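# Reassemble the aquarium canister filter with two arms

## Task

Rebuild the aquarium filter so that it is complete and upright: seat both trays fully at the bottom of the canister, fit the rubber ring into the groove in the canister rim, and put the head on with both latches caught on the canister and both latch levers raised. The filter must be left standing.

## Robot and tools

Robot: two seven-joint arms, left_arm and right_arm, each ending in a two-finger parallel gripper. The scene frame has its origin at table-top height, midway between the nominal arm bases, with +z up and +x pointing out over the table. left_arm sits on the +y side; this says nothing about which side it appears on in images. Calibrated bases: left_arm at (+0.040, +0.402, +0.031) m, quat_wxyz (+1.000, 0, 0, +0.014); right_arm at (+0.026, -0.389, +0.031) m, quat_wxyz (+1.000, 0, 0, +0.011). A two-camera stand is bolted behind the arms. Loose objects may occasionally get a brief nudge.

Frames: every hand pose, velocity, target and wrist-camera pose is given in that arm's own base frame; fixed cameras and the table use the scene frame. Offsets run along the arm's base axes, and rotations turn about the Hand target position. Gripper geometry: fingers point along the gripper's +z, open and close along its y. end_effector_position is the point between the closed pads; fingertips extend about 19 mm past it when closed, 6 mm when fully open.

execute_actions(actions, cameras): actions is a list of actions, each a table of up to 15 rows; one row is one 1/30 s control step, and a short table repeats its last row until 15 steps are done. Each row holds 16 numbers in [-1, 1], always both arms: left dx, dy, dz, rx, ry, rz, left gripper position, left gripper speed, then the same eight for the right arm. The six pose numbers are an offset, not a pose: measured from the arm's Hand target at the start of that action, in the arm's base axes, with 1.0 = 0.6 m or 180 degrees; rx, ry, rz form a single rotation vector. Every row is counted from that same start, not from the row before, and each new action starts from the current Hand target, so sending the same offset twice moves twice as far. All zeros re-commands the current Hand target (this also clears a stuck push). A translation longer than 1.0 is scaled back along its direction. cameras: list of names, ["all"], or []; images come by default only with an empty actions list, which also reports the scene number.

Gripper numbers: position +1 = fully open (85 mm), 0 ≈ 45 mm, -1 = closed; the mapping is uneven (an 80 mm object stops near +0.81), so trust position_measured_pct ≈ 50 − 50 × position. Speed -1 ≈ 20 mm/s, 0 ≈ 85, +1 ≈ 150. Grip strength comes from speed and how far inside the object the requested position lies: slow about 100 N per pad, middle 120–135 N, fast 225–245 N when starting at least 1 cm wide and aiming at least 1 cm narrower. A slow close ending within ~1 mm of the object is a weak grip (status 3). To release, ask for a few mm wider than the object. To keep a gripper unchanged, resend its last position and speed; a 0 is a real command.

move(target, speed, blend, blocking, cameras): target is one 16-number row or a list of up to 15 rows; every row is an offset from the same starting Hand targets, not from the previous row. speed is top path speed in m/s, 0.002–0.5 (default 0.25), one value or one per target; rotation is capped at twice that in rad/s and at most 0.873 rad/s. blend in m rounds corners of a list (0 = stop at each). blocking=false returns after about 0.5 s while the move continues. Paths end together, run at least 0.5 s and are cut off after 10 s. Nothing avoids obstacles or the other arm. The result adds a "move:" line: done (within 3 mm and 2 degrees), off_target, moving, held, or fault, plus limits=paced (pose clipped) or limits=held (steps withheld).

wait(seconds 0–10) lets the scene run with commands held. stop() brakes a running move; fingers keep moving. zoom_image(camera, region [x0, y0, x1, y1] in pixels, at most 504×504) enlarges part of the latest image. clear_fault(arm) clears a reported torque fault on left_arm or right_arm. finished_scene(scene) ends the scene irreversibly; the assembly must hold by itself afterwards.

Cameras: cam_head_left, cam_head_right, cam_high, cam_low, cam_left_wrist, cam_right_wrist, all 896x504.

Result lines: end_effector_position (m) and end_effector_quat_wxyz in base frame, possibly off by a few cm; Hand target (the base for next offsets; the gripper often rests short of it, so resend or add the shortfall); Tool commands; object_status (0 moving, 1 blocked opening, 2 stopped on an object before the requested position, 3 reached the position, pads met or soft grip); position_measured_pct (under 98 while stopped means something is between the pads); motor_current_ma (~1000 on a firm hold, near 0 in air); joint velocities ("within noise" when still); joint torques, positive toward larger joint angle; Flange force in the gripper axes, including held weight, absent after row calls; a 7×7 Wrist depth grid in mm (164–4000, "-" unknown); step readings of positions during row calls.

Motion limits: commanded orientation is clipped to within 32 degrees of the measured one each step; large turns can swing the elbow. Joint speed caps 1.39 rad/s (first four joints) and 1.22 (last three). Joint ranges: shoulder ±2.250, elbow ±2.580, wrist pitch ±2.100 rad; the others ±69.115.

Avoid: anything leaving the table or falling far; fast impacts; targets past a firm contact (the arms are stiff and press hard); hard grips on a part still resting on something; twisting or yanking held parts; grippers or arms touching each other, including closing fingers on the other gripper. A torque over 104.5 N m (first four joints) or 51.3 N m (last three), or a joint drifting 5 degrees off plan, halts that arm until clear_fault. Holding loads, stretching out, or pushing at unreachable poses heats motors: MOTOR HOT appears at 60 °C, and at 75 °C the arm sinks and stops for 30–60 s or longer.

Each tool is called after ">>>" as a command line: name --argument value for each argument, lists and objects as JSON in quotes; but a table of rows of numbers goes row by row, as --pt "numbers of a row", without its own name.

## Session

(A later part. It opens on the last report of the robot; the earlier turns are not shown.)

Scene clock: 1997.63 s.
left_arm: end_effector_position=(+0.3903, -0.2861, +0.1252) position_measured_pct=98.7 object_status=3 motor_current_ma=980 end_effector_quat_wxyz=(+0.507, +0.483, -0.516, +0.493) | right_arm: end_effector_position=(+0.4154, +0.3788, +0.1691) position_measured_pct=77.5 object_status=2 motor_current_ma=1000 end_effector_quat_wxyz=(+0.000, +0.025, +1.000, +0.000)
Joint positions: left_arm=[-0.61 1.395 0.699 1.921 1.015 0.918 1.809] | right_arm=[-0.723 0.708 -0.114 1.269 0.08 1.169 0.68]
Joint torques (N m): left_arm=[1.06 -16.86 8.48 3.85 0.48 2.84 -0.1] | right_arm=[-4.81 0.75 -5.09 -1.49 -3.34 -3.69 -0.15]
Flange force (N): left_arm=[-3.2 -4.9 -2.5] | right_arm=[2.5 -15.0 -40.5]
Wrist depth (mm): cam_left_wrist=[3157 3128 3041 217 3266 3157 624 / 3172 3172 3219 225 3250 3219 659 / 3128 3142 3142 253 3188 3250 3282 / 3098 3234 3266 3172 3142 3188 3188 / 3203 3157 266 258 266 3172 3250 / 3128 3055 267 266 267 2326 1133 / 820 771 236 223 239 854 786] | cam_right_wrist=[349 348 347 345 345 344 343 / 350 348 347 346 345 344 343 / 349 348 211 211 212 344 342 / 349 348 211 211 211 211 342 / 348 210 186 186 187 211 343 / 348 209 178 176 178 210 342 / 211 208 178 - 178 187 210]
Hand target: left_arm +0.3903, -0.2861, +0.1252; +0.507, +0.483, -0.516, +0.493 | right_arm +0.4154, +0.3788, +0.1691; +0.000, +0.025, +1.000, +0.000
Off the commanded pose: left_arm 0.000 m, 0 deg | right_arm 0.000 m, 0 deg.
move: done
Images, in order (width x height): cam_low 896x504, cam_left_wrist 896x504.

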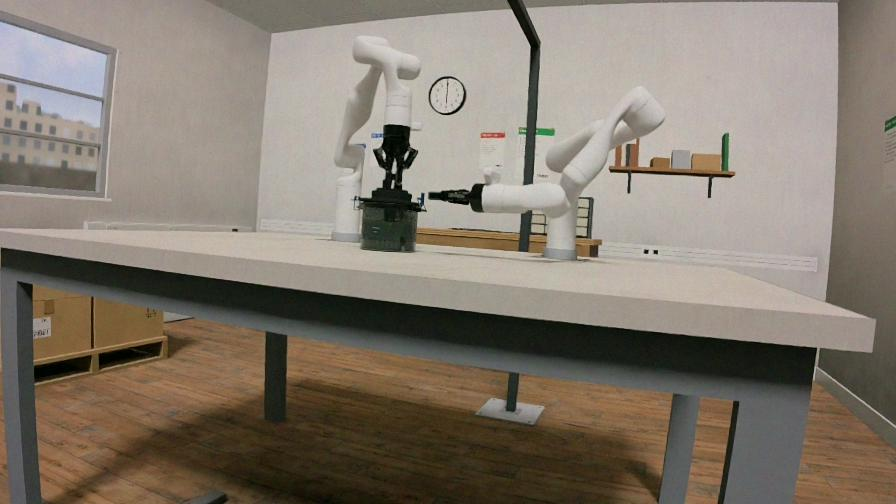

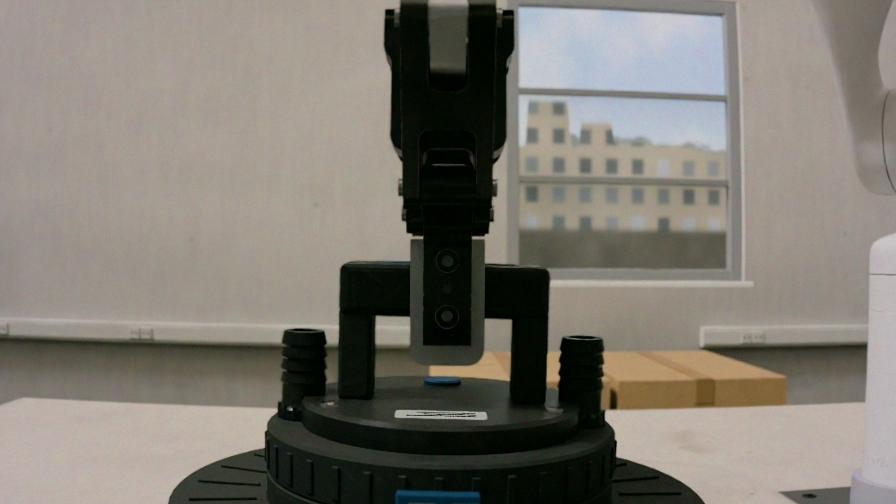

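>>> move --pt "0.0024 0.045 0 0 0 0 -1 -0.5 0 0 0 0 0 0 -0.75 -1" --pt "0.0024 0.045 -0.0528 0 0 0 0.25 0 0 0 0.0 0 0 0 -0.75 -1" --pt "0.0024 0.045 -0.0528 0 0 0 0.25 0 0 0 0.0 0 0 0 -0.75 -1" --pt "-0.0009 -0.0167 -0.0528 0 0 0 0.25 0 0 0 0.0 0 0 0 -0.75 -1" --speed '[0.06,0.06,0.06,0.04]' --cameras '["cam_low","cam_left_wrist","cam_high"]'

>>> zoom_image --camera "cam_high" --region '[430, 170, 590, 290]'

>>> zoom_image --camera "cam_low" --region '[390, 175, 470, 235]'

Scene clock: 2039.50 s.
left_arm: end_effector_position=(+0.3897, -0.2961, +0.0935) position_measured_pct=37.7 object_status=3 motor_current_ma=0 end_effector_quat_wxyz=(+0.507, +0.483, -0.516, +0.493) | right_arm: end_effector_position=(+0.4154, +0.3788, +0.1691) position_measured_pct=77.5 object_status=2 motor_current_ma=1000 end_effector_quat_wxyz=(+0.000, +0.025, +1.000, +0.000)
Joint positions: left_arm=[-0.584 1.473 0.683 1.88 1.006 0.901 1.77] | right_arm=[-0.723 0.708 -0.114 1.269 0.08 1.169 0.68]
Joint torques (N m): left_arm=[0.94 -17.13 8.75 4.36 0.66 2.82 -0.07] | right_arm=[-4.77 0.67 -5.08 -1.4 -3.34 -3.58 -0.14]
Flange force (N): left_arm=[-4.4 -4.9 -2.8] | right_arm=[2.3 -14.7 -40.3]
Wrist depth (mm): cam_left_wrist=[3098 3113 3188 225 3188 3299 648 / 3157 3157 3172 3250 3219 3188 664 / 3128 3098 3142 255 3234 3219 3266 / 3142 3070 259 248 259 3142 3188 / 3128 3055 235 224 244 3157 3172 / 1043 258 221 172 227 275 967 / 656 204 191 172 194 211 658] | cam_right_wrist=[349 348 347 347 345 344 343 / 349 348 347 345 345 344 343 / 349 347 211 211 211 344 343 / 348 347 210 211 211 211 342 / 349 210 186 187 187 211 342 / 348 209 178 176 178 210 226 / 211 208 178 - 178 187 210]
Hand target: left_arm +0.3897, -0.2961, +0.0935; +0.507, +0.483, -0.516, +0.493 | right_arm +0.4154, +0.3788, +0.1691; +0.000, +0.025, +1.000, +0.000
Off the commanded pose: left_arm 0.000 m, 0 deg | right_arm 0.000 m, 0 deg.
move: done
Images, in order (width x height): cam_high 896x504, cam_low 896x504, cam_left_wrist 896x504.

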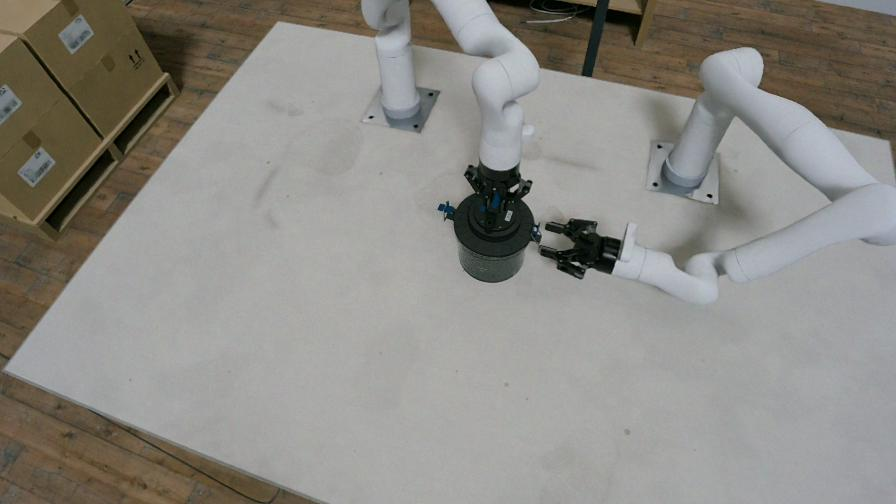

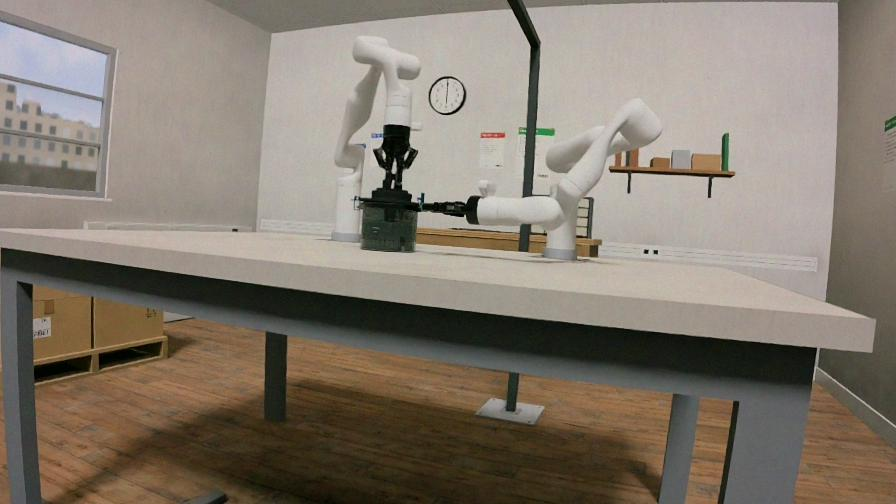

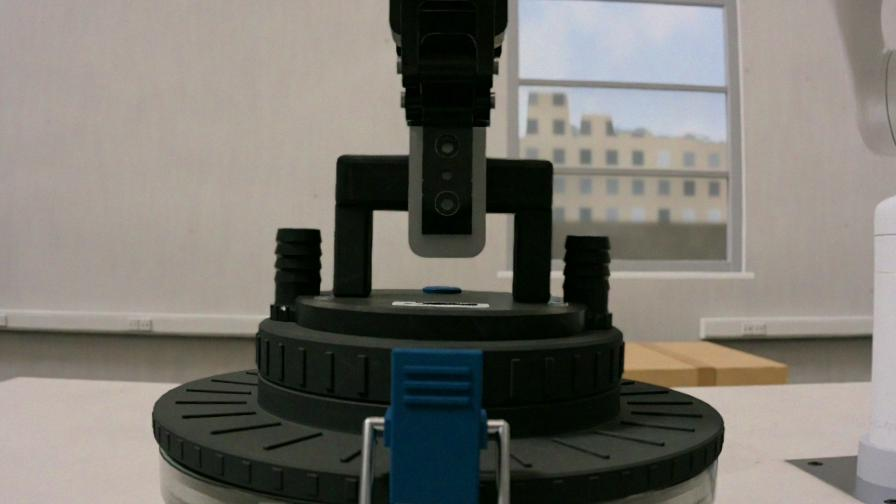

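Scaled by 3.150 from the camera's 896x504 image, which has a finer 1280x720 frame.

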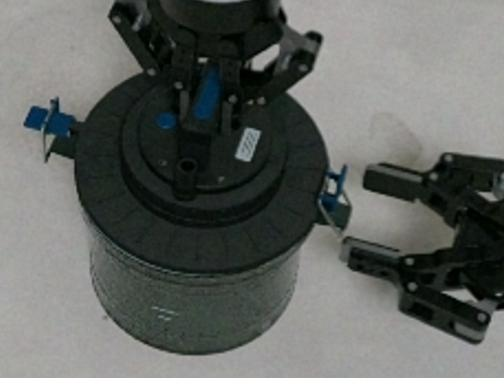

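Scaled by 6.300 from the camera's 896x504 image, which has a finer 1280x720 frame.

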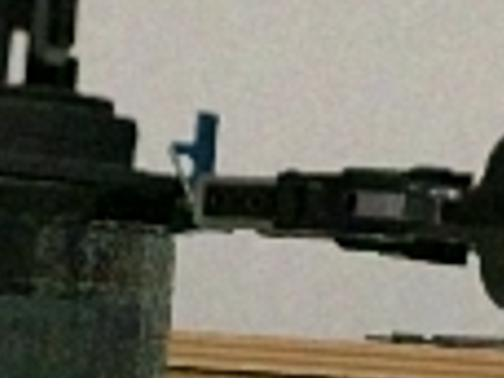

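>>> move --target '[-0.0011,-0.02,0.0,0,0,0,0.25,0, 0,0,0,0,0,0,-0.75,-1]' --speed 0.02 --cameras '["cam_low"]'

>>> zoom_image --camera "cam_low" --region '[390, 175, 470, 235]'

Scene clock: 2046.27 s.
left_arm: end_effector_position=(+0.3891, -0.3080, +0.0935) position_measured_pct=37.7 object_status=3 motor_current_ma=0 end_effector_quat_wxyz=(+0.507, +0.483, -0.516, +0.493) | right_arm: end_effector_position=(+0.4154, +0.3788, +0.1691) position_measured_pct=77.5 object_status=2 motor_current_ma=1000 end_effector_quat_wxyz=(+0.000, +0.025, +1.000, +0.000)
Joint positions: left_arm=[-0.566 1.483 0.699 1.883 1.029 0.877 1.755] | right_arm=[-0.723 0.708 -0.114 1.269 0.08 1.169 0.68]
Joint torques (N m): left_arm=[0.79 -17.08 8.69 4.4 0.55 2.91 -0.05] | right_arm=[-4.77 0.66 -5.13 -1.42 -3.37 -3.6 -0.15]
Flange force (N): left_arm=[-4.2 -4.9 -1.9] | right_arm=[2.3 -14.7 -40.3]
Wrist depth (mm): cam_left_wrist=[3098 3142 3172 215 3203 3203 639 / 3084 3142 3157 237 - 3203 3188 / 3128 3157 3172 243 244 3219 3188 / 3188 3172 247 237 247 3142 3157 / 3142 3172 223 210 225 3113 3142 / 1030 236 209 - 211 274 962 / 658 189 180 - 184 198 640] | cam_right_wrist=[349 348 348 346 346 344 343 / 349 348 347 346 345 344 343 / 349 347 211 211 212 344 343 / 348 347 211 211 211 211 343 / 348 210 187 187 187 211 342 / 348 209 178 176 178 210 215 / 211 208 178 - 178 187 210]
Hand target: left_arm +0.3891, -0.3081, +0.0935; +0.507, +0.483, -0.516, +0.493 | right_arm +0.4154, +0.3788, +0.1691; +0.000, +0.025, +1.000, +0.000
Off the commanded pose: left_arm 0.000 m, 0 deg | right_arm 0.000 m, 0 deg.
move: done
Images, in order (width x height): cam_low 896x504.

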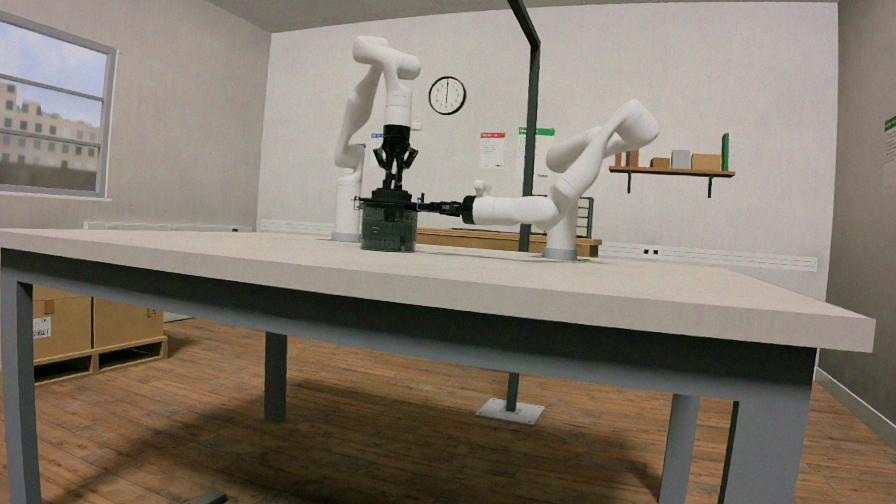

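Scaled by 6.300 from the camera's 896x504 image, which has a finer 1280x720 frame.

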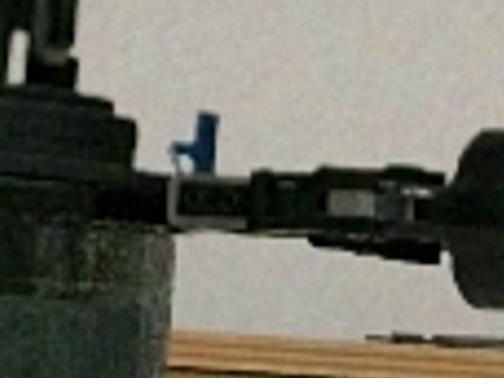

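>>> move --target '[-0.0004,-0.0067,0.0,0,0,0,0.25,0, 0,0,0,0,0,0,-0.75,-1]' --speed 0.01

Scene clock: 2049.90 s.
left_arm: end_effector_position=(+0.3888, -0.3121, +0.0935) position_measured_pct=37.7 object_status=3 motor_current_ma=0 end_effector_quat_wxyz=(+0.507, +0.483, -0.516, +0.493) | right_arm: end_effector_position=(+0.4154, +0.3788, +0.1691) position_measured_pct=77.5 object_status=2 motor_current_ma=1000 end_effector_quat_wxyz=(+0.000, +0.025, +1.000, +0.000)
Joint positions: left_arm=[-0.559 1.486 0.704 1.884 1.037 0.869 1.75] | right_arm=[-0.723 0.708 -0.114 1.269 0.08 1.169 0.68]
Joint torques (N m): left_arm=[0.86 -17.02 8.89 4.4 0.51 2.92 -0.11] | right_arm=[-4.8 0.63 -5.06 -1.43 -3.35 -3.61 -0.12]
Flange force (N): left_arm=[-4.1 -5.0 -2.2] | right_arm=[2.3 -14.7 -40.3]
Wrist depth (mm): cam_left_wrist=[3142 3219 3172 211 3203 3172 638 / 3203 3157 3203 233 - 3219 3188 / 3142 3219 3157 233 239 3172 3157 / 3219 3113 242 233 243 3219 3203 / 3098 3113 221 206 228 3203 3113 / 1036 233 204 - 207 273 972 / 653 188 178 - 184 198 667] | cam_right_wrist=[349 348 348 346 345 344 343 / 349 348 347 346 345 344 344 / 349 348 211 211 212 344 343 / 349 347 210 211 211 211 342 / 348 210 187 187 187 211 226 / 348 209 178 176 178 210 212 / 211 208 178 - 178 187 210]
Hand target: left_arm +0.3888, -0.3121, +0.0935; +0.507, +0.483, -0.516, +0.493 | right_arm +0.4154, +0.3788, +0.1691; +0.000, +0.025, +1.000, +0.000
Off the commanded pose: left_arm 0.000 m, 0 deg | right_arm 0.000 m, 0 deg.
move: done

>>> move --target '[-0.0004,-0.0067,0.0,0,0,0,0.25,0, 0,0,0,0,0,0,-0.75,-1]' --speed 0.01 --cameras '["cam_low","cam_high"]'

>>> zoom_image --camera "cam_high" --region '[430, 170, 590, 290]'

Scene clock: 2054.83 s.
left_arm: end_effector_position=(+0.3886, -0.3161, +0.0935) position_measured_pct=37.7 object_status=3 motor_current_ma=0 end_effector_quat_wxyz=(+0.507, +0.483, -0.516, +0.493) | right_arm: end_effector_position=(+0.4154, +0.3788, +0.1691) position_measured_pct=77.5 object_status=2 motor_current_ma=1000 end_effector_quat_wxyz=(+0.000, +0.025, +1.000, +0.000)
Joint positions: left_arm=[-0.553 1.489 0.709 1.885 1.045 0.861 1.744] | right_arm=[-0.723 0.708 -0.114 1.269 0.08 1.169 0.68]
Joint torques (N m): left_arm=[1.11 -17.01 9.01 4.42 0.6 2.9 -0.12] | right_arm=[-4.79 0.66 -5.1 -1.44 -3.35 -3.61 -0.12]
Flange force (N): left_arm=[-4.2 -4.9 -2.9] | right_arm=[2.3 -14.8 -40.3]
Wrist depth (mm): cam_left_wrist=[3203 3028 - 208 3203 3172 636 / 3157 3157 3098 229 - 3142 3172 / 3098 3128 3098 229 236 3203 3250 / 3128 3128 239 229 239 3084 3203 / 3070 3172 220 203 226 3128 3113 / 1031 233 200 - 202 270 1075 / 656 188 178 - 183 190 668] | cam_right_wrist=[349 348 347 346 346 345 344 / 349 348 347 345 345 344 343 / 349 347 211 211 211 343 343 / 348 348 211 211 211 211 343 / 348 210 187 187 187 211 223 / 348 209 178 176 178 211 211 / 211 208 178 - 178 187 210]
Hand target: left_arm +0.3886, -0.3161, +0.0935; +0.507, +0.483, -0.516, +0.493 | right_arm +0.4154, +0.3788, +0.1691; +0.000, +0.025, +1.000, +0.000
Off the commanded pose: left_arm 0.000 m, 0 deg | right_arm 0.000 m, 0 deg.
move: done
Images, in order (width x height): cam_high 896x504, cam_low 896x504.

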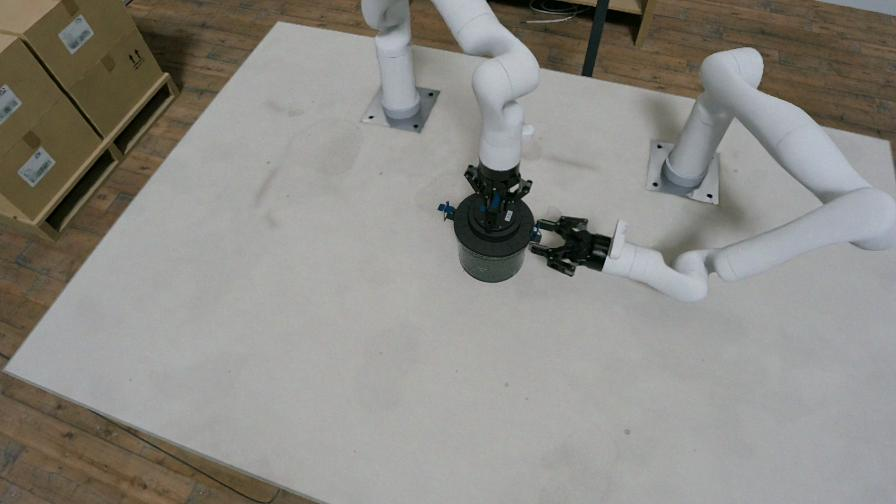

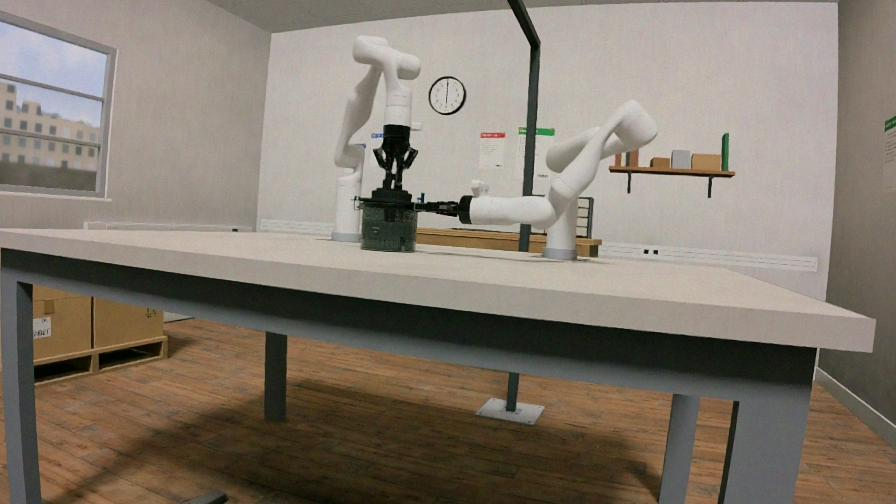

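Scaled by 3.150 from the camera's 896x504 image, which has a finer 1280x720 frame.

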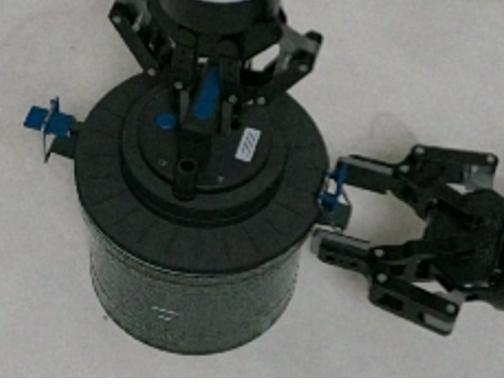

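>>> move --target '[-0.0002,-0.0033,0.0,0,0,0,0.25,0, 0,0,0,0,0,0,-0.75,-1]' --speed 0.01

Scene clock: 2059.43 s.
left_arm: end_effector_position=(+0.3885, -0.3181, +0.0935) position_measured_pct=37.7 object_status=3 motor_current_ma=0 end_effector_quat_wxyz=(+0.507, +0.483, -0.516, +0.493) | right_arm: end_effector_position=(+0.4154, +0.3788, +0.1691) position_measured_pct=77.5 object_status=2 motor_current_ma=1000 end_effector_quat_wxyz=(+0.000, +0.025, +1.000, +0.000)
Joint positions: left_arm=[-0.55 1.491 0.712 1.885 1.048 0.857 1.742] | right_arm=[-0.723 0.708 -0.114 1.269 0.08 1.169 0.68]
Joint torques (N m): left_arm=[0.9 -17.01 8.95 4.44 0.5 2.89 -0.02] | right_arm=[-4.79 0.64 -5.06 -1.41 -3.34 -3.62 -0.14]
Flange force (N): left_arm=[-4.2 -4.8 -2.1] | right_arm=[2.2 -14.6 -40.3]
Wrist depth (mm): cam_left_wrist=[3188 3157 - 206 3172 3219 631 / 3188 3128 3142 227 - 3266 3188 / 3203 3142 3128 227 233 3234 3172 / 3142 3055 237 227 237 3203 3203 / 3203 3113 219 201 228 3098 3142 / 1031 234 198 - 200 246 1064 / 653 184 178 - 183 186 668] | cam_right_wrist=[349 348 348 346 345 344 343 / 348 348 347 346 345 344 343 / 348 348 211 211 212 344 343 / 349 348 211 211 211 211 343 / 348 210 186 186 187 211 220 / 348 209 178 176 179 210 211 / 211 208 178 - 178 187 210]
Hand target: left_arm +0.3885, -0.3181, +0.0935; +0.507, +0.483, -0.516, +0.493 | right_arm +0.4154, +0.3788, +0.1691; +0.000, +0.025, +1.000, +0.000
Off the commanded pose: left_arm 0.000 m, 0 deg | right_arm 0.000 m, 0 deg.
move: done

>>> move --target '[-0.0003,-0.005,0.0,0,0,0,0.25,0, 0,0,0,0,0,0,-0.75,-1]' --speed 0.01

Scene clock: 2063.80 s.
left_arm: end_effector_position=(+0.3884, -0.3210, +0.0935) position_measured_pct=37.7 object_status=3 motor_current_ma=0 end_effector_quat_wxyz=(+0.507, +0.483, -0.516, +0.493) | right_arm: end_effector_position=(+0.4154, +0.3788, +0.1691) position_measured_pct=77.5 object_status=2 motor_current_ma=1000 end_effector_quat_wxyz=(+0.000, +0.025, +1.000, +0.000)
Joint positions: left_arm=[-0.545 1.493 0.716 1.886 1.054 0.852 1.738] | right_arm=[-0.723 0.708 -0.114 1.269 0.08 1.169 0.68]
Joint torques (N m): left_arm=[11.66 -14.16 12.92 6.98 0.14 2.29 0.06] | right_arm=[-4.89 0.73 -5.16 -1.77 -3.29 -3.89 -0.04]
Flange force (N): left_arm=[-2.1 -3.4 -27.6] | right_arm=[3.1 -15.5 -40.5]
Wrist depth (mm): cam_left_wrist=[3203 3113 - 206 3203 3172 3250 / 3098 3219 3113 233 - 3084 3172 / 3157 3128 232 225 232 3128 3266 / 3084 3219 236 224 235 3098 3234 / 3084 3157 217 199 222 3157 3113 / 1026 232 196 - 197 249 1071 / 655 182 188 - 190 192 651] | cam_right_wrist=[349 347 347 346 345 344 343 / 349 348 347 346 345 344 343 / 349 348 211 211 211 344 342 / 348 348 210 211 211 211 343 / 348 210 187 186 187 211 225 / 348 209 178 176 178 210 211 / 211 208 178 - 178 187 210]
Hand target: left_arm +0.3883, -0.3211, +0.0935; +0.507, +0.483, -0.516, +0.493 | right_arm +0.4154, +0.3788, +0.1691; +0.000, +0.025, +1.000, +0.000
Off the commanded pose: left_arm 0.000 m, 0 deg | right_arm 0.000 m, 0 deg.
move: done

>>> move --pt "0.0001 0.0012 0.0 0 0 0 0.25 0 0 0 0.0022 0 0 0 -0.75 -1" --pt "0.0001 0.0012 0.0 0 0 0 0.25 0 0 0 0.0022 0 0 0 0.0 -1" --pt "0.0001 0.0012 0.0 0 0 0 0.25 0 0 0 0.27 0 0 0 0.0 -1" --speed '[0.01,0.02,0.08]' --cameras '["cam_low","cam_left_wrist","cam_right_wrist"]'

>>> zoom_image --camera "cam_low" --region '[340, 160, 450, 260]'

Scene clock: 2101.70 s.
left_arm: end_effector_position=(+0.3884, -0.3204, +0.0935) position_measured_pct=37.7 object_status=3 motor_current_ma=0 end_effector_quat_wxyz=(+0.507, +0.483, -0.516, +0.493) | right_arm: end_effector_position=(+0.4154, +0.3788, +0.3311) position_measured_pct=49.8 object_status=3 motor_current_ma=0 end_effector_quat_wxyz=(+0.000, +0.025, +1.000, +0.000)
Joint positions: left_arm=[-0.546 1.493 0.715 1.885 1.053 0.853 1.739] | right_arm=[-0.737 0.632 -0.107 0.882 0.063 1.631 0.701]
Joint torques (N m): left_arm=[0.95 -17.01 9 4.44 0.49 2.92 -0.03] | right_arm=[0.38 -20.82 -0.3 -9.75 0.04 0.14 -0.08]
Flange force (N): left_arm=[-4.2 -4.7 -2.2] | right_arm=[3.7 -3.0 3.5]
Wrist depth (mm): cam_left_wrist=[3098 3084 3142 3142 3188 3203 3266 / 3113 3128 3188 3203 3188 3172 3172 / 3055 3157 3157 229 232 3203 3157 / 3084 3070 3172 3203 3172 3172 3219 / 3128 3084 207 199 214 3098 3172 / 1165 225 197 - 197 253 1073 / 657 184 184 - 181 192 649] | cam_right_wrist=[510 509 508 507 506 504 502 / 511 509 508 508 505 504 501 / 512 509 507 506 505 503 501 / 510 508 367 368 370 504 382 / 509 508 363 334 369 385 371 / 509 363 362 332 345 500 368 / 509 508 362 333 344 374 367]
Hand target: left_arm +0.3884, -0.3204, +0.0935; +0.507, +0.483, -0.516, +0.493 | right_arm +0.4154, +0.3788, +0.3311; +0.000, +0.025, +1.000, +0.000
Off the commanded pose: left_arm 0.000 m, 0 deg | right_arm 0.000 m, 0 deg.
move: done
Images, in order (width x height): cam_low 896x504, cam_left_wrist 896x504, cam_right_wrist 896x504.

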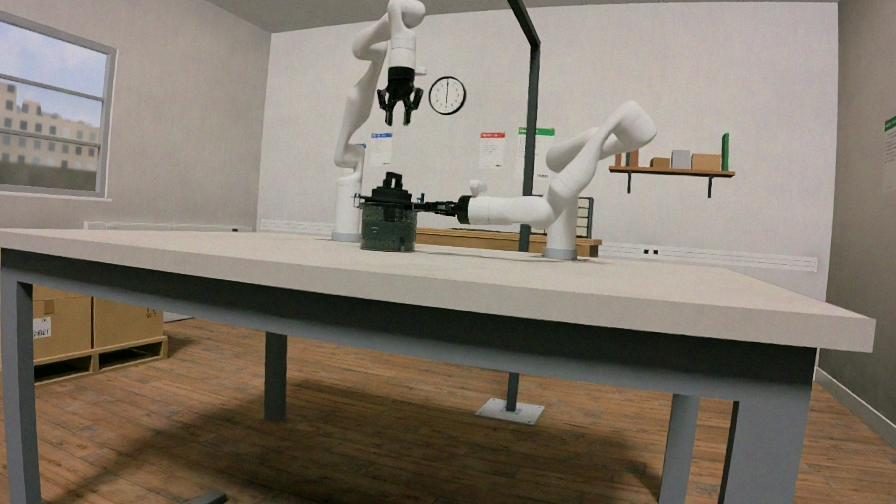

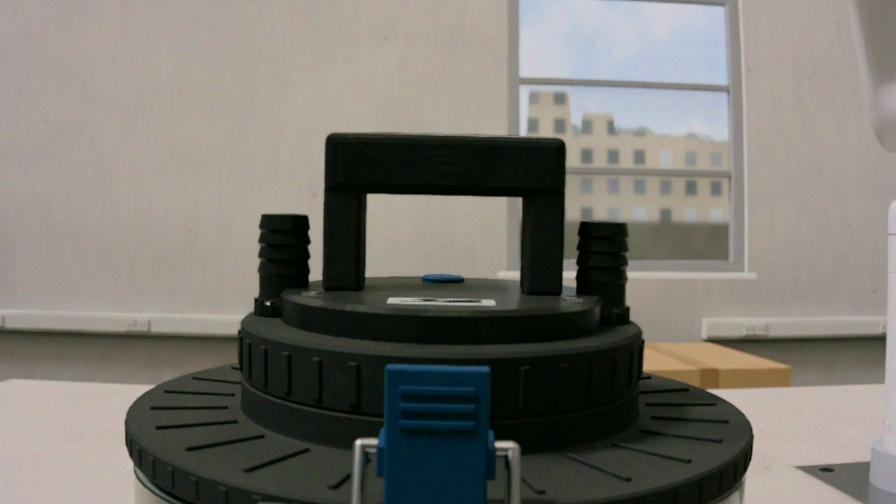

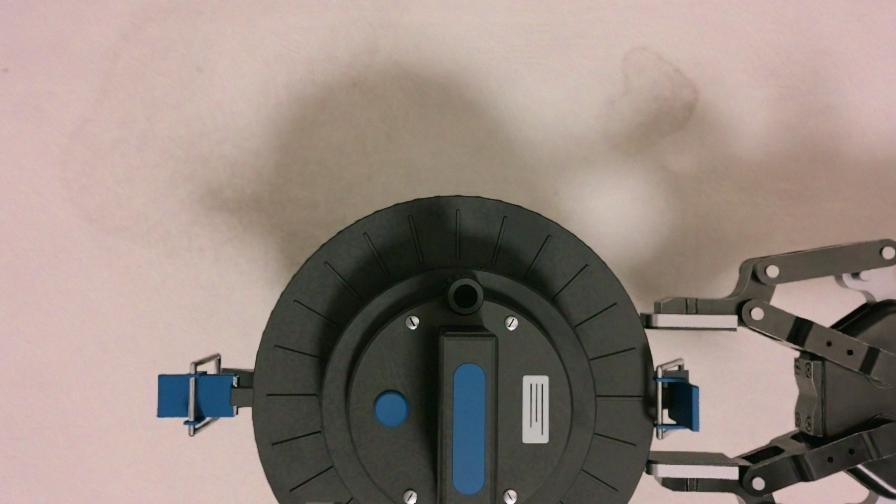

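Scaled by 4.582 from the camera's 896x504 image, which has a finer 1280x720 frame.

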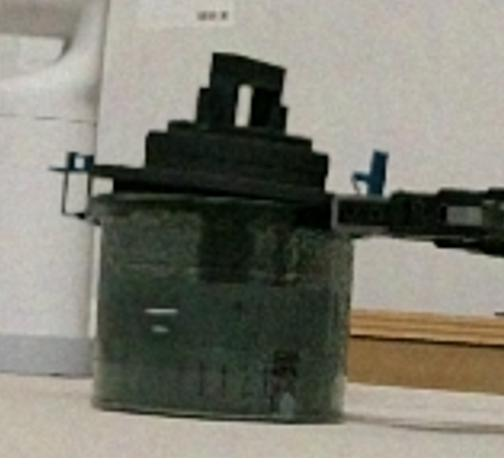

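>>> move --pt "0 0 0 0 0 0 0.25 0 -0.0218 -0.5057 0 0 0 0 -1 -0.5" --pt "0 0 0 0 0 0 0.25 0 -0.0218 -0.5057 0 0.4033 0.3657 -0.3849 -1 -0.5" --pt "0 0 0 0 0 0 0.25 0 -0.0218 -0.5057 -0.421 0.4033 0.3657 -0.3849 -1 -0.5" --speed '[0.2,0.2,0.12]' --cameras '["cam_low","cam_right_wrist","cam_high"]'

Scene clock: 2132.73 s.
left_arm: end_effector_position=(+0.3884, -0.3204, +0.0935) position_measured_pct=37.7 object_status=3 motor_current_ma=0 end_effector_quat_wxyz=(+0.507, +0.483, -0.516, +0.493) | right_arm: end_effector_position=(+0.4023, +0.0754, +0.0785) position_measured_pct=98.7 object_status=3 motor_current_ma=1000 end_effector_quat_wxyz=(+0.488, -0.512, -0.487, -0.512)
Joint positions: left_arm=[-0.546 1.493 0.715 1.885 1.053 0.853 1.739] | right_arm=[0.453 1.322 0.057 1.679 -1.162 1.678 1.463]
Joint torques (N m): left_arm=[0.94 -16.99 9.02 4.44 0.51 2.92 -0.03] | right_arm=[0.26 -19.61 -1.8 -1.05 -0.24 3.27 -0.05]
Flange force (N): left_arm=[-4.2 -4.8 -2.2] | right_arm=[1.1 -3.2 2.5]
Wrist depth (mm): cam_left_wrist=[3157 3203 3188 778 728 683 3250 / 3157 3172 3157 830 3234 3113 684 / 3098 3172 3172 229 232 3250 3157 / 3142 3142 3142 679 3128 3142 3234 / 3070 3128 207 199 214 3098 3172 / 1163 224 197 - 198 253 1073 / 657 184 184 - 181 192 646] | cam_right_wrist=[2447 2438 2438 2474 2438 2447 2447 / 809 871 955 1026 2447 2456 2447 / 847 2420 2420 457 2447 2456 2438 / 809 2429 2438 406 441 2429 2465 / 806 2438 410 374 390 2438 2429 / 805 1063 953 435 975 988 1124 / 699 650 606 375 403 723 672]
Hand target: left_arm +0.3884, -0.3204, +0.0935; +0.507, +0.483, -0.516, +0.493 | right_arm +0.4023, +0.0754, +0.0785; +0.488, -0.512, -0.487, -0.512
Off the commanded pose: left_arm 0.000 m, 0 deg | right_arm 0.000 m, 0 deg.
move: done
Images, in order (width x height): cam_high 896x504, cam_low 896x504, cam_right_wrist 896x504.

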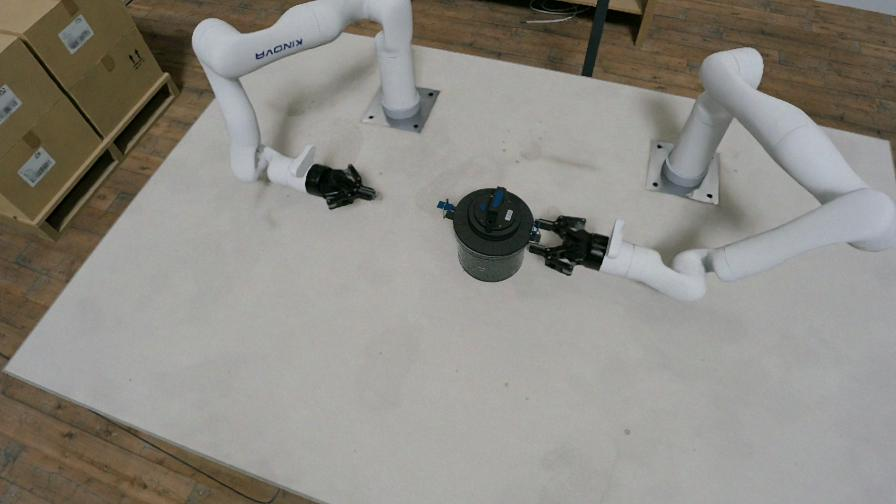

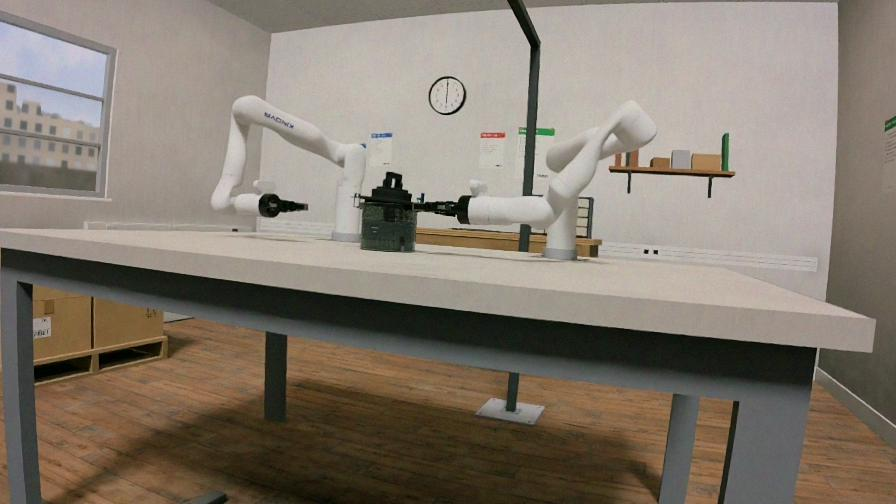

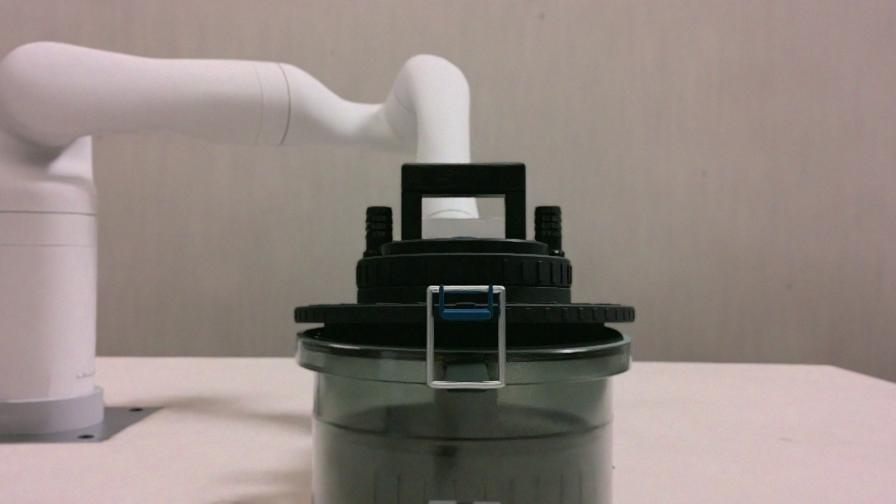

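>>> move --pt "0.009 0.1665 0 0 0 0 0.25 0 0 0 0 0 0 0 -1 -0.5" --pt "0.009 0.1665 0.394 0 0 0 0.25 0 0 0 0 0 0 0 -1 -0.5" --pt "0.009 0.1665 0.394 0.3635 -0.4051 -0.3849 0.25 0 0 0 0 0 0 0 -1 -0.5" --pt "-0.0085 -0.1625 0.394 0.3635 -0.4051 -0.3849 0.25 0 0 0 0 0 0 0 -1 -0.5" --speed '[0.06,0.15,0.2,0.15]' --blend '[0,0.03,0.0,0]' --cameras '["cam_left_wrist","cam_low"]'

Scene clock: 2188.23 s.
left_arm: end_effector_position=(+0.3861, -0.3634, +0.3300) position_measured_pct=37.7 object_status=3 motor_current_ma=0 end_effector_quat_wxyz=(+0.000, +0.036, +0.999, -0.003) | right_arm: end_effector_position=(+0.4023, +0.0754, +0.0785) position_measured_pct=98.7 object_status=3 motor_current_ma=1000 end_effector_quat_wxyz=(+0.488, -0.512, -0.487, -0.512)
Joint positions: left_arm=[0.337 0.616 0.77 1.073 -0.41 1.591 2.494] | right_arm=[0.453 1.322 0.057 1.679 -1.162 1.678 1.463]
Joint torques (N m): left_arm=[1.08 -19.4 4.01 -6.16 0.13 -0.1 -0.03] | right_arm=[0.37 -19.58 -1.84 -0.95 -0.23 3.28 -0.07]
Flange force (N): left_arm=[-9.1 -4.9 -6.3] | right_arm=[1.0 -2.9 2.5]
Wrist depth (mm): cam_left_wrist=[508 505 505 507 505 507 505 / 505 506 505 505 506 505 503 / 504 504 505 505 503 504 501 / 502 365 366 371 502 502 502 / 504 360 333 370 500 501 502 / 502 339 293 344 500 503 503 / 502 337 291 367 500 500 500] | cam_right_wrist=[785 2447 2438 2429 2465 2447 2465 / 802 2429 2438 2456 2429 2429 2474 / 853 2438 2420 2456 2438 2456 2465 / 808 2438 2438 406 2438 2456 2456 / 806 2447 411 374 390 2438 2474 / 810 1061 951 434 972 985 1124 / 697 653 405 375 404 723 673]
Hand target: left_arm +0.3861, -0.3634, +0.3300; +0.000, +0.036, +0.999, -0.003 (not the last commanded pose) | right_arm +0.4023, +0.0754, +0.0785; +0.488, -0.512, -0.487, -0.512
Off the commanded pose: left_arm 0.055 m, 0 deg | right_arm 0.000 m, 0 deg.
move: off_target (left_arm; path cut at 10 s); path passed 3 of 4 targets
Images, in order (width x height): cam_low 896x504, cam_left_wrist 896x504.

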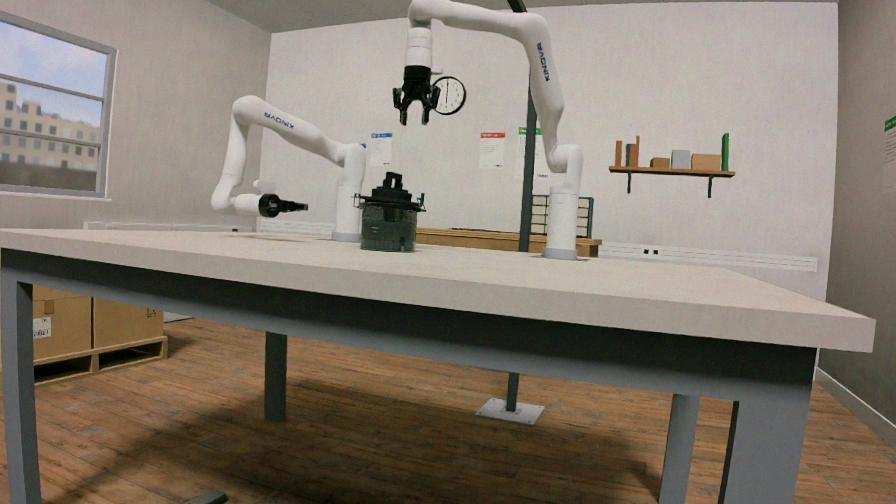

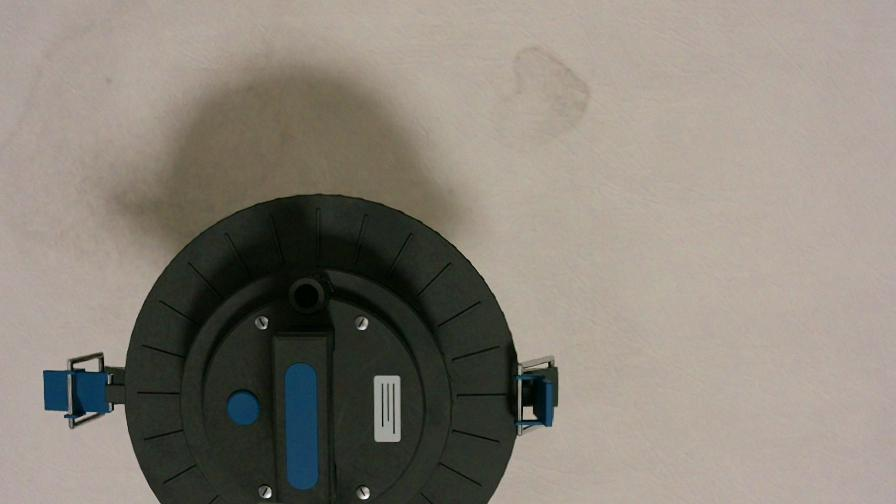

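>>> move --pt "-0.0023 -0.0812 0 0 0 0 0.25 0 0 0 0 0 0 0 -1 -0.5" --pt "-0.0023 -0.0812 -0.2633 0 0 0 0.25 0 0 0 0 0 0 0 -1 -0.5" --pt "-0.0023 -0.0812 -0.2633 0 0 0 -0.75 -1 0 0 0 0 0 0 -1 -0.5" --speed '[0.1,0.08,0.05]' --cameras '["cam_left_wrist","cam_low"]'

>>> zoom_image --camera "cam_low" --region '[340, 150, 450, 260]'

Scene clock: 2211.10 s.
left_arm: end_effector_position=(+0.3848, -0.4122, +0.1720) position_measured_pct=77.5 object_status=0 motor_current_ma=1000 end_effector_quat_wxyz=(+0.000, +0.036, +0.999, -0.003) | right_arm: end_effector_position=(+0.4023, +0.0754, +0.0785) position_measured_pct=98.7 object_status=3 motor_current_ma=1000 end_effector_quat_wxyz=(+0.488, -0.512, -0.487, -0.512)
Joint positions: left_arm=[0.421 0.796 0.704 1.283 -0.507 1.236 2.634] | right_arm=[0.453 1.322 0.057 1.679 -1.162 1.678 1.463]
Joint torques (N m): left_arm=[-0.87 -22.83 3.22 -5.41 -1.03 1.47 -0.1] | right_arm=[0.38 -19.54 -1.8 -0.97 -0.22 3.26 -0.06]
Flange force (N): left_arm=[-6.6 -8.4 0.8] | right_arm=[1.1 -2.9 2.6]
Wrist depth (mm): cam_left_wrist=[348 349 348 348 347 347 348 / 348 347 347 348 347 348 347 / 347 347 209 210 212 347 345 / 347 206 208 209 212 347 346 / 347 205 183 185 187 213 346 / 346 204 175 176 178 212 345 / 203 181 175 - 178 212 208] | cam_right_wrist=[778 2429 2456 399 2456 2456 2465 / 805 2429 2447 431 2465 2447 2447 / 854 2429 2420 441 2438 2438 2447 / 809 2438 2429 407 2456 2420 2438 / 809 2447 403 375 387 2429 2456 / 808 1063 954 431 972 984 1120 / 699 653 404 379 406 722 672]
Hand target: left_arm +0.3848, -0.4121, +0.1720; +0.000, +0.036, +0.999, -0.003 | right_arm +0.4023, +0.0754, +0.0785; +0.488, -0.512, -0.487, -0.512
Off the commanded pose: left_arm 0.000 m, 0 deg | right_arm 0.000 m, 0 deg.
move: done
Images, in order (width x height): cam_low 896x504, cam_left_wrist 896x504.

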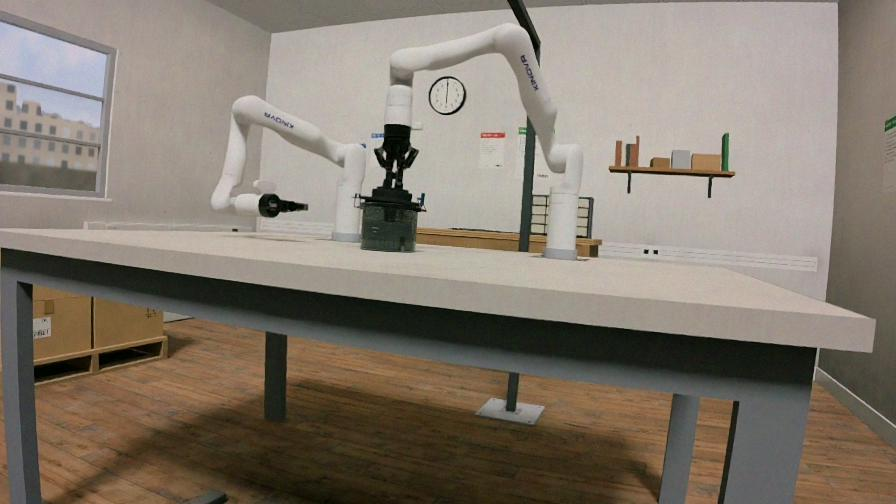

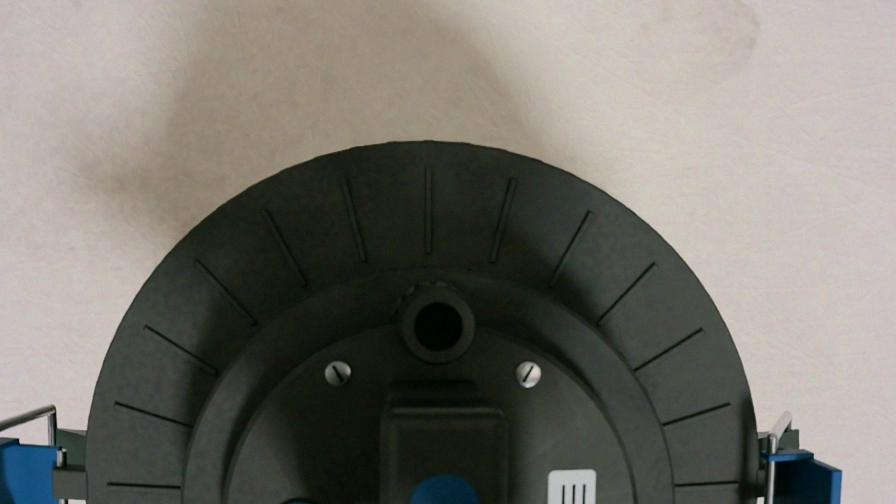

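Scaled by 4.582 from the camera's 896x504 image, which has a finer 1280x720 frame.

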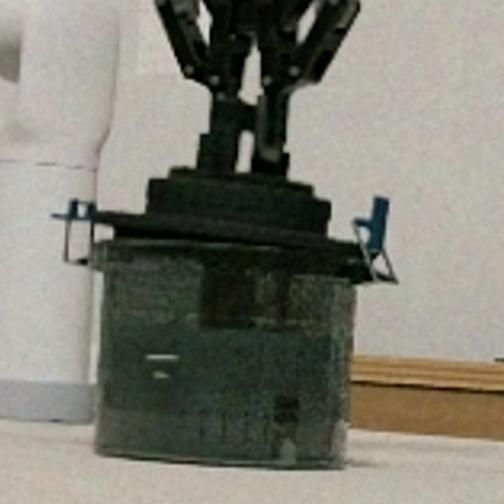

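>>> move --target '[0,0,-0.0033,0.0055,0,0,-0.75,-1, 0,0,0,0,0,0,-1,-0.5]' --speed 0.01 --cameras '["cam_right_wrist","cam_low"]'

>>> zoom_image --camera "cam_right_wrist" --region '[280, 220, 660, 440]'

>>> zoom_image --camera "cam_low" --region '[340, 150, 450, 260]'

Scene clock: 2228.80 s.
left_arm: end_effector_position=(+0.3847, -0.4122, +0.1700) position_measured_pct=77.5 object_status=2 motor_current_ma=1000 end_effector_quat_wxyz=(-0.001, +0.036, +0.999, +0.006) | right_arm: end_effector_position=(+0.4023, +0.0754, +0.0785) position_measured_pct=98.7 object_status=3 motor_current_ma=1000 end_effector_quat_wxyz=(+0.488, -0.512, -0.487, -0.512)
Joint positions: left_arm=[0.436 0.805 0.696 1.268 -0.514 1.254 2.638] | right_arm=[0.453 1.322 0.057 1.679 -1.162 1.678 1.463]
Joint torques (N m): left_arm=[-4.27 -12.53 -2.27 0.42 -2.41 2.89 -0.11] | right_arm=[0.36 -19.53 -1.83 -0.95 -0.21 3.27 -0.06]
Flange force (N): left_arm=[-4.6 -14.7 -19.1] | right_arm=[1.1 -2.8 2.6]
Wrist depth (mm): cam_left_wrist=[345 345 346 346 345 348 349 / 344 345 346 346 347 347 348 / 344 344 209 210 212 346 347 / 344 206 207 210 211 347 347 / 341 205 184 186 187 213 348 / 342 204 175 177 178 212 347 / 203 181 175 - 178 212 208] | cam_right_wrist=[775 2447 2447 397 2456 2465 2456 / 805 2438 2465 460 2447 2456 2474 / 842 2411 2429 440 2447 2438 2447 / 809 2420 2438 406 2465 2474 2411 / 810 2429 412 370 387 2456 2438 / 810 1061 953 431 971 987 1116 / 696 650 404 379 405 725 672]
Hand target: left_arm +0.3848, -0.4121, +0.1700; -0.001, +0.036, +0.999, +0.006 | right_arm +0.4023, +0.0754, +0.0785; +0.488, -0.512, -0.487, -0.512
Off the commanded pose: left_arm 0.000 m, 0 deg | right_arm 0.000 m, 0 deg.
move: done
Images, in order (width x height): cam_low 896x504, cam_right_wrist 896x504.

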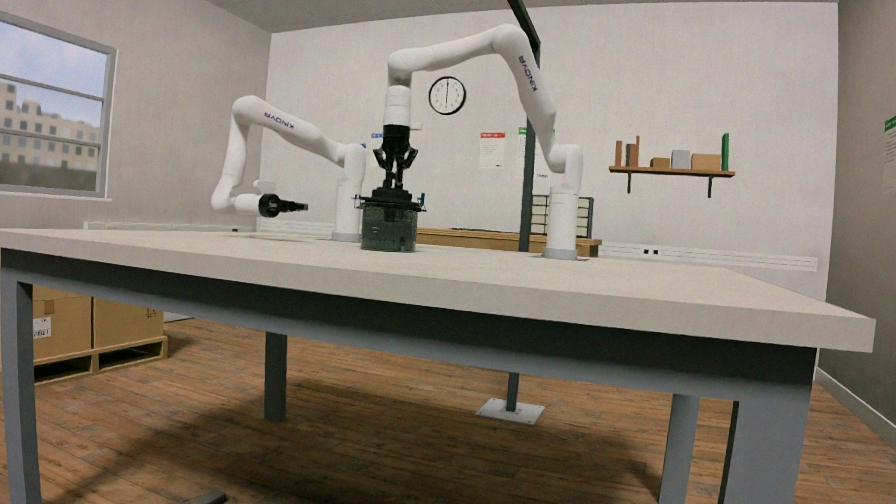

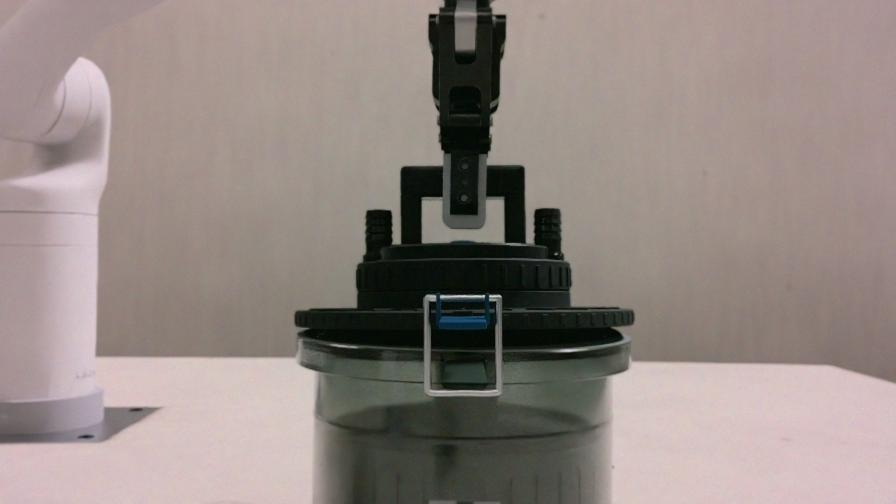

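Scaled by 1.326 from the camera's 896x504 image, which has a finer 1280x720 frame.

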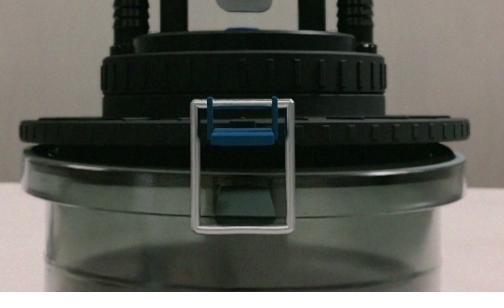

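Scaled by 4.582 from the camera's 896x504 image, which has a finer 1280x720 frame.

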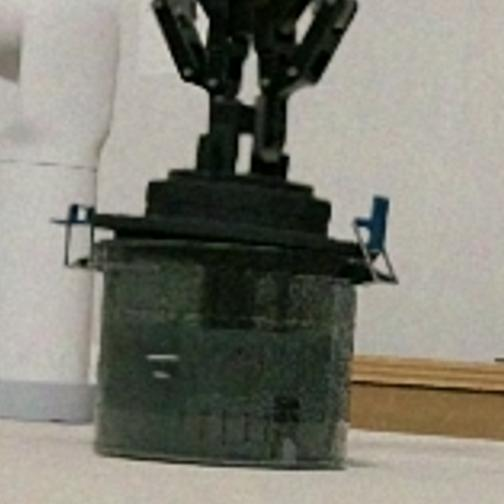

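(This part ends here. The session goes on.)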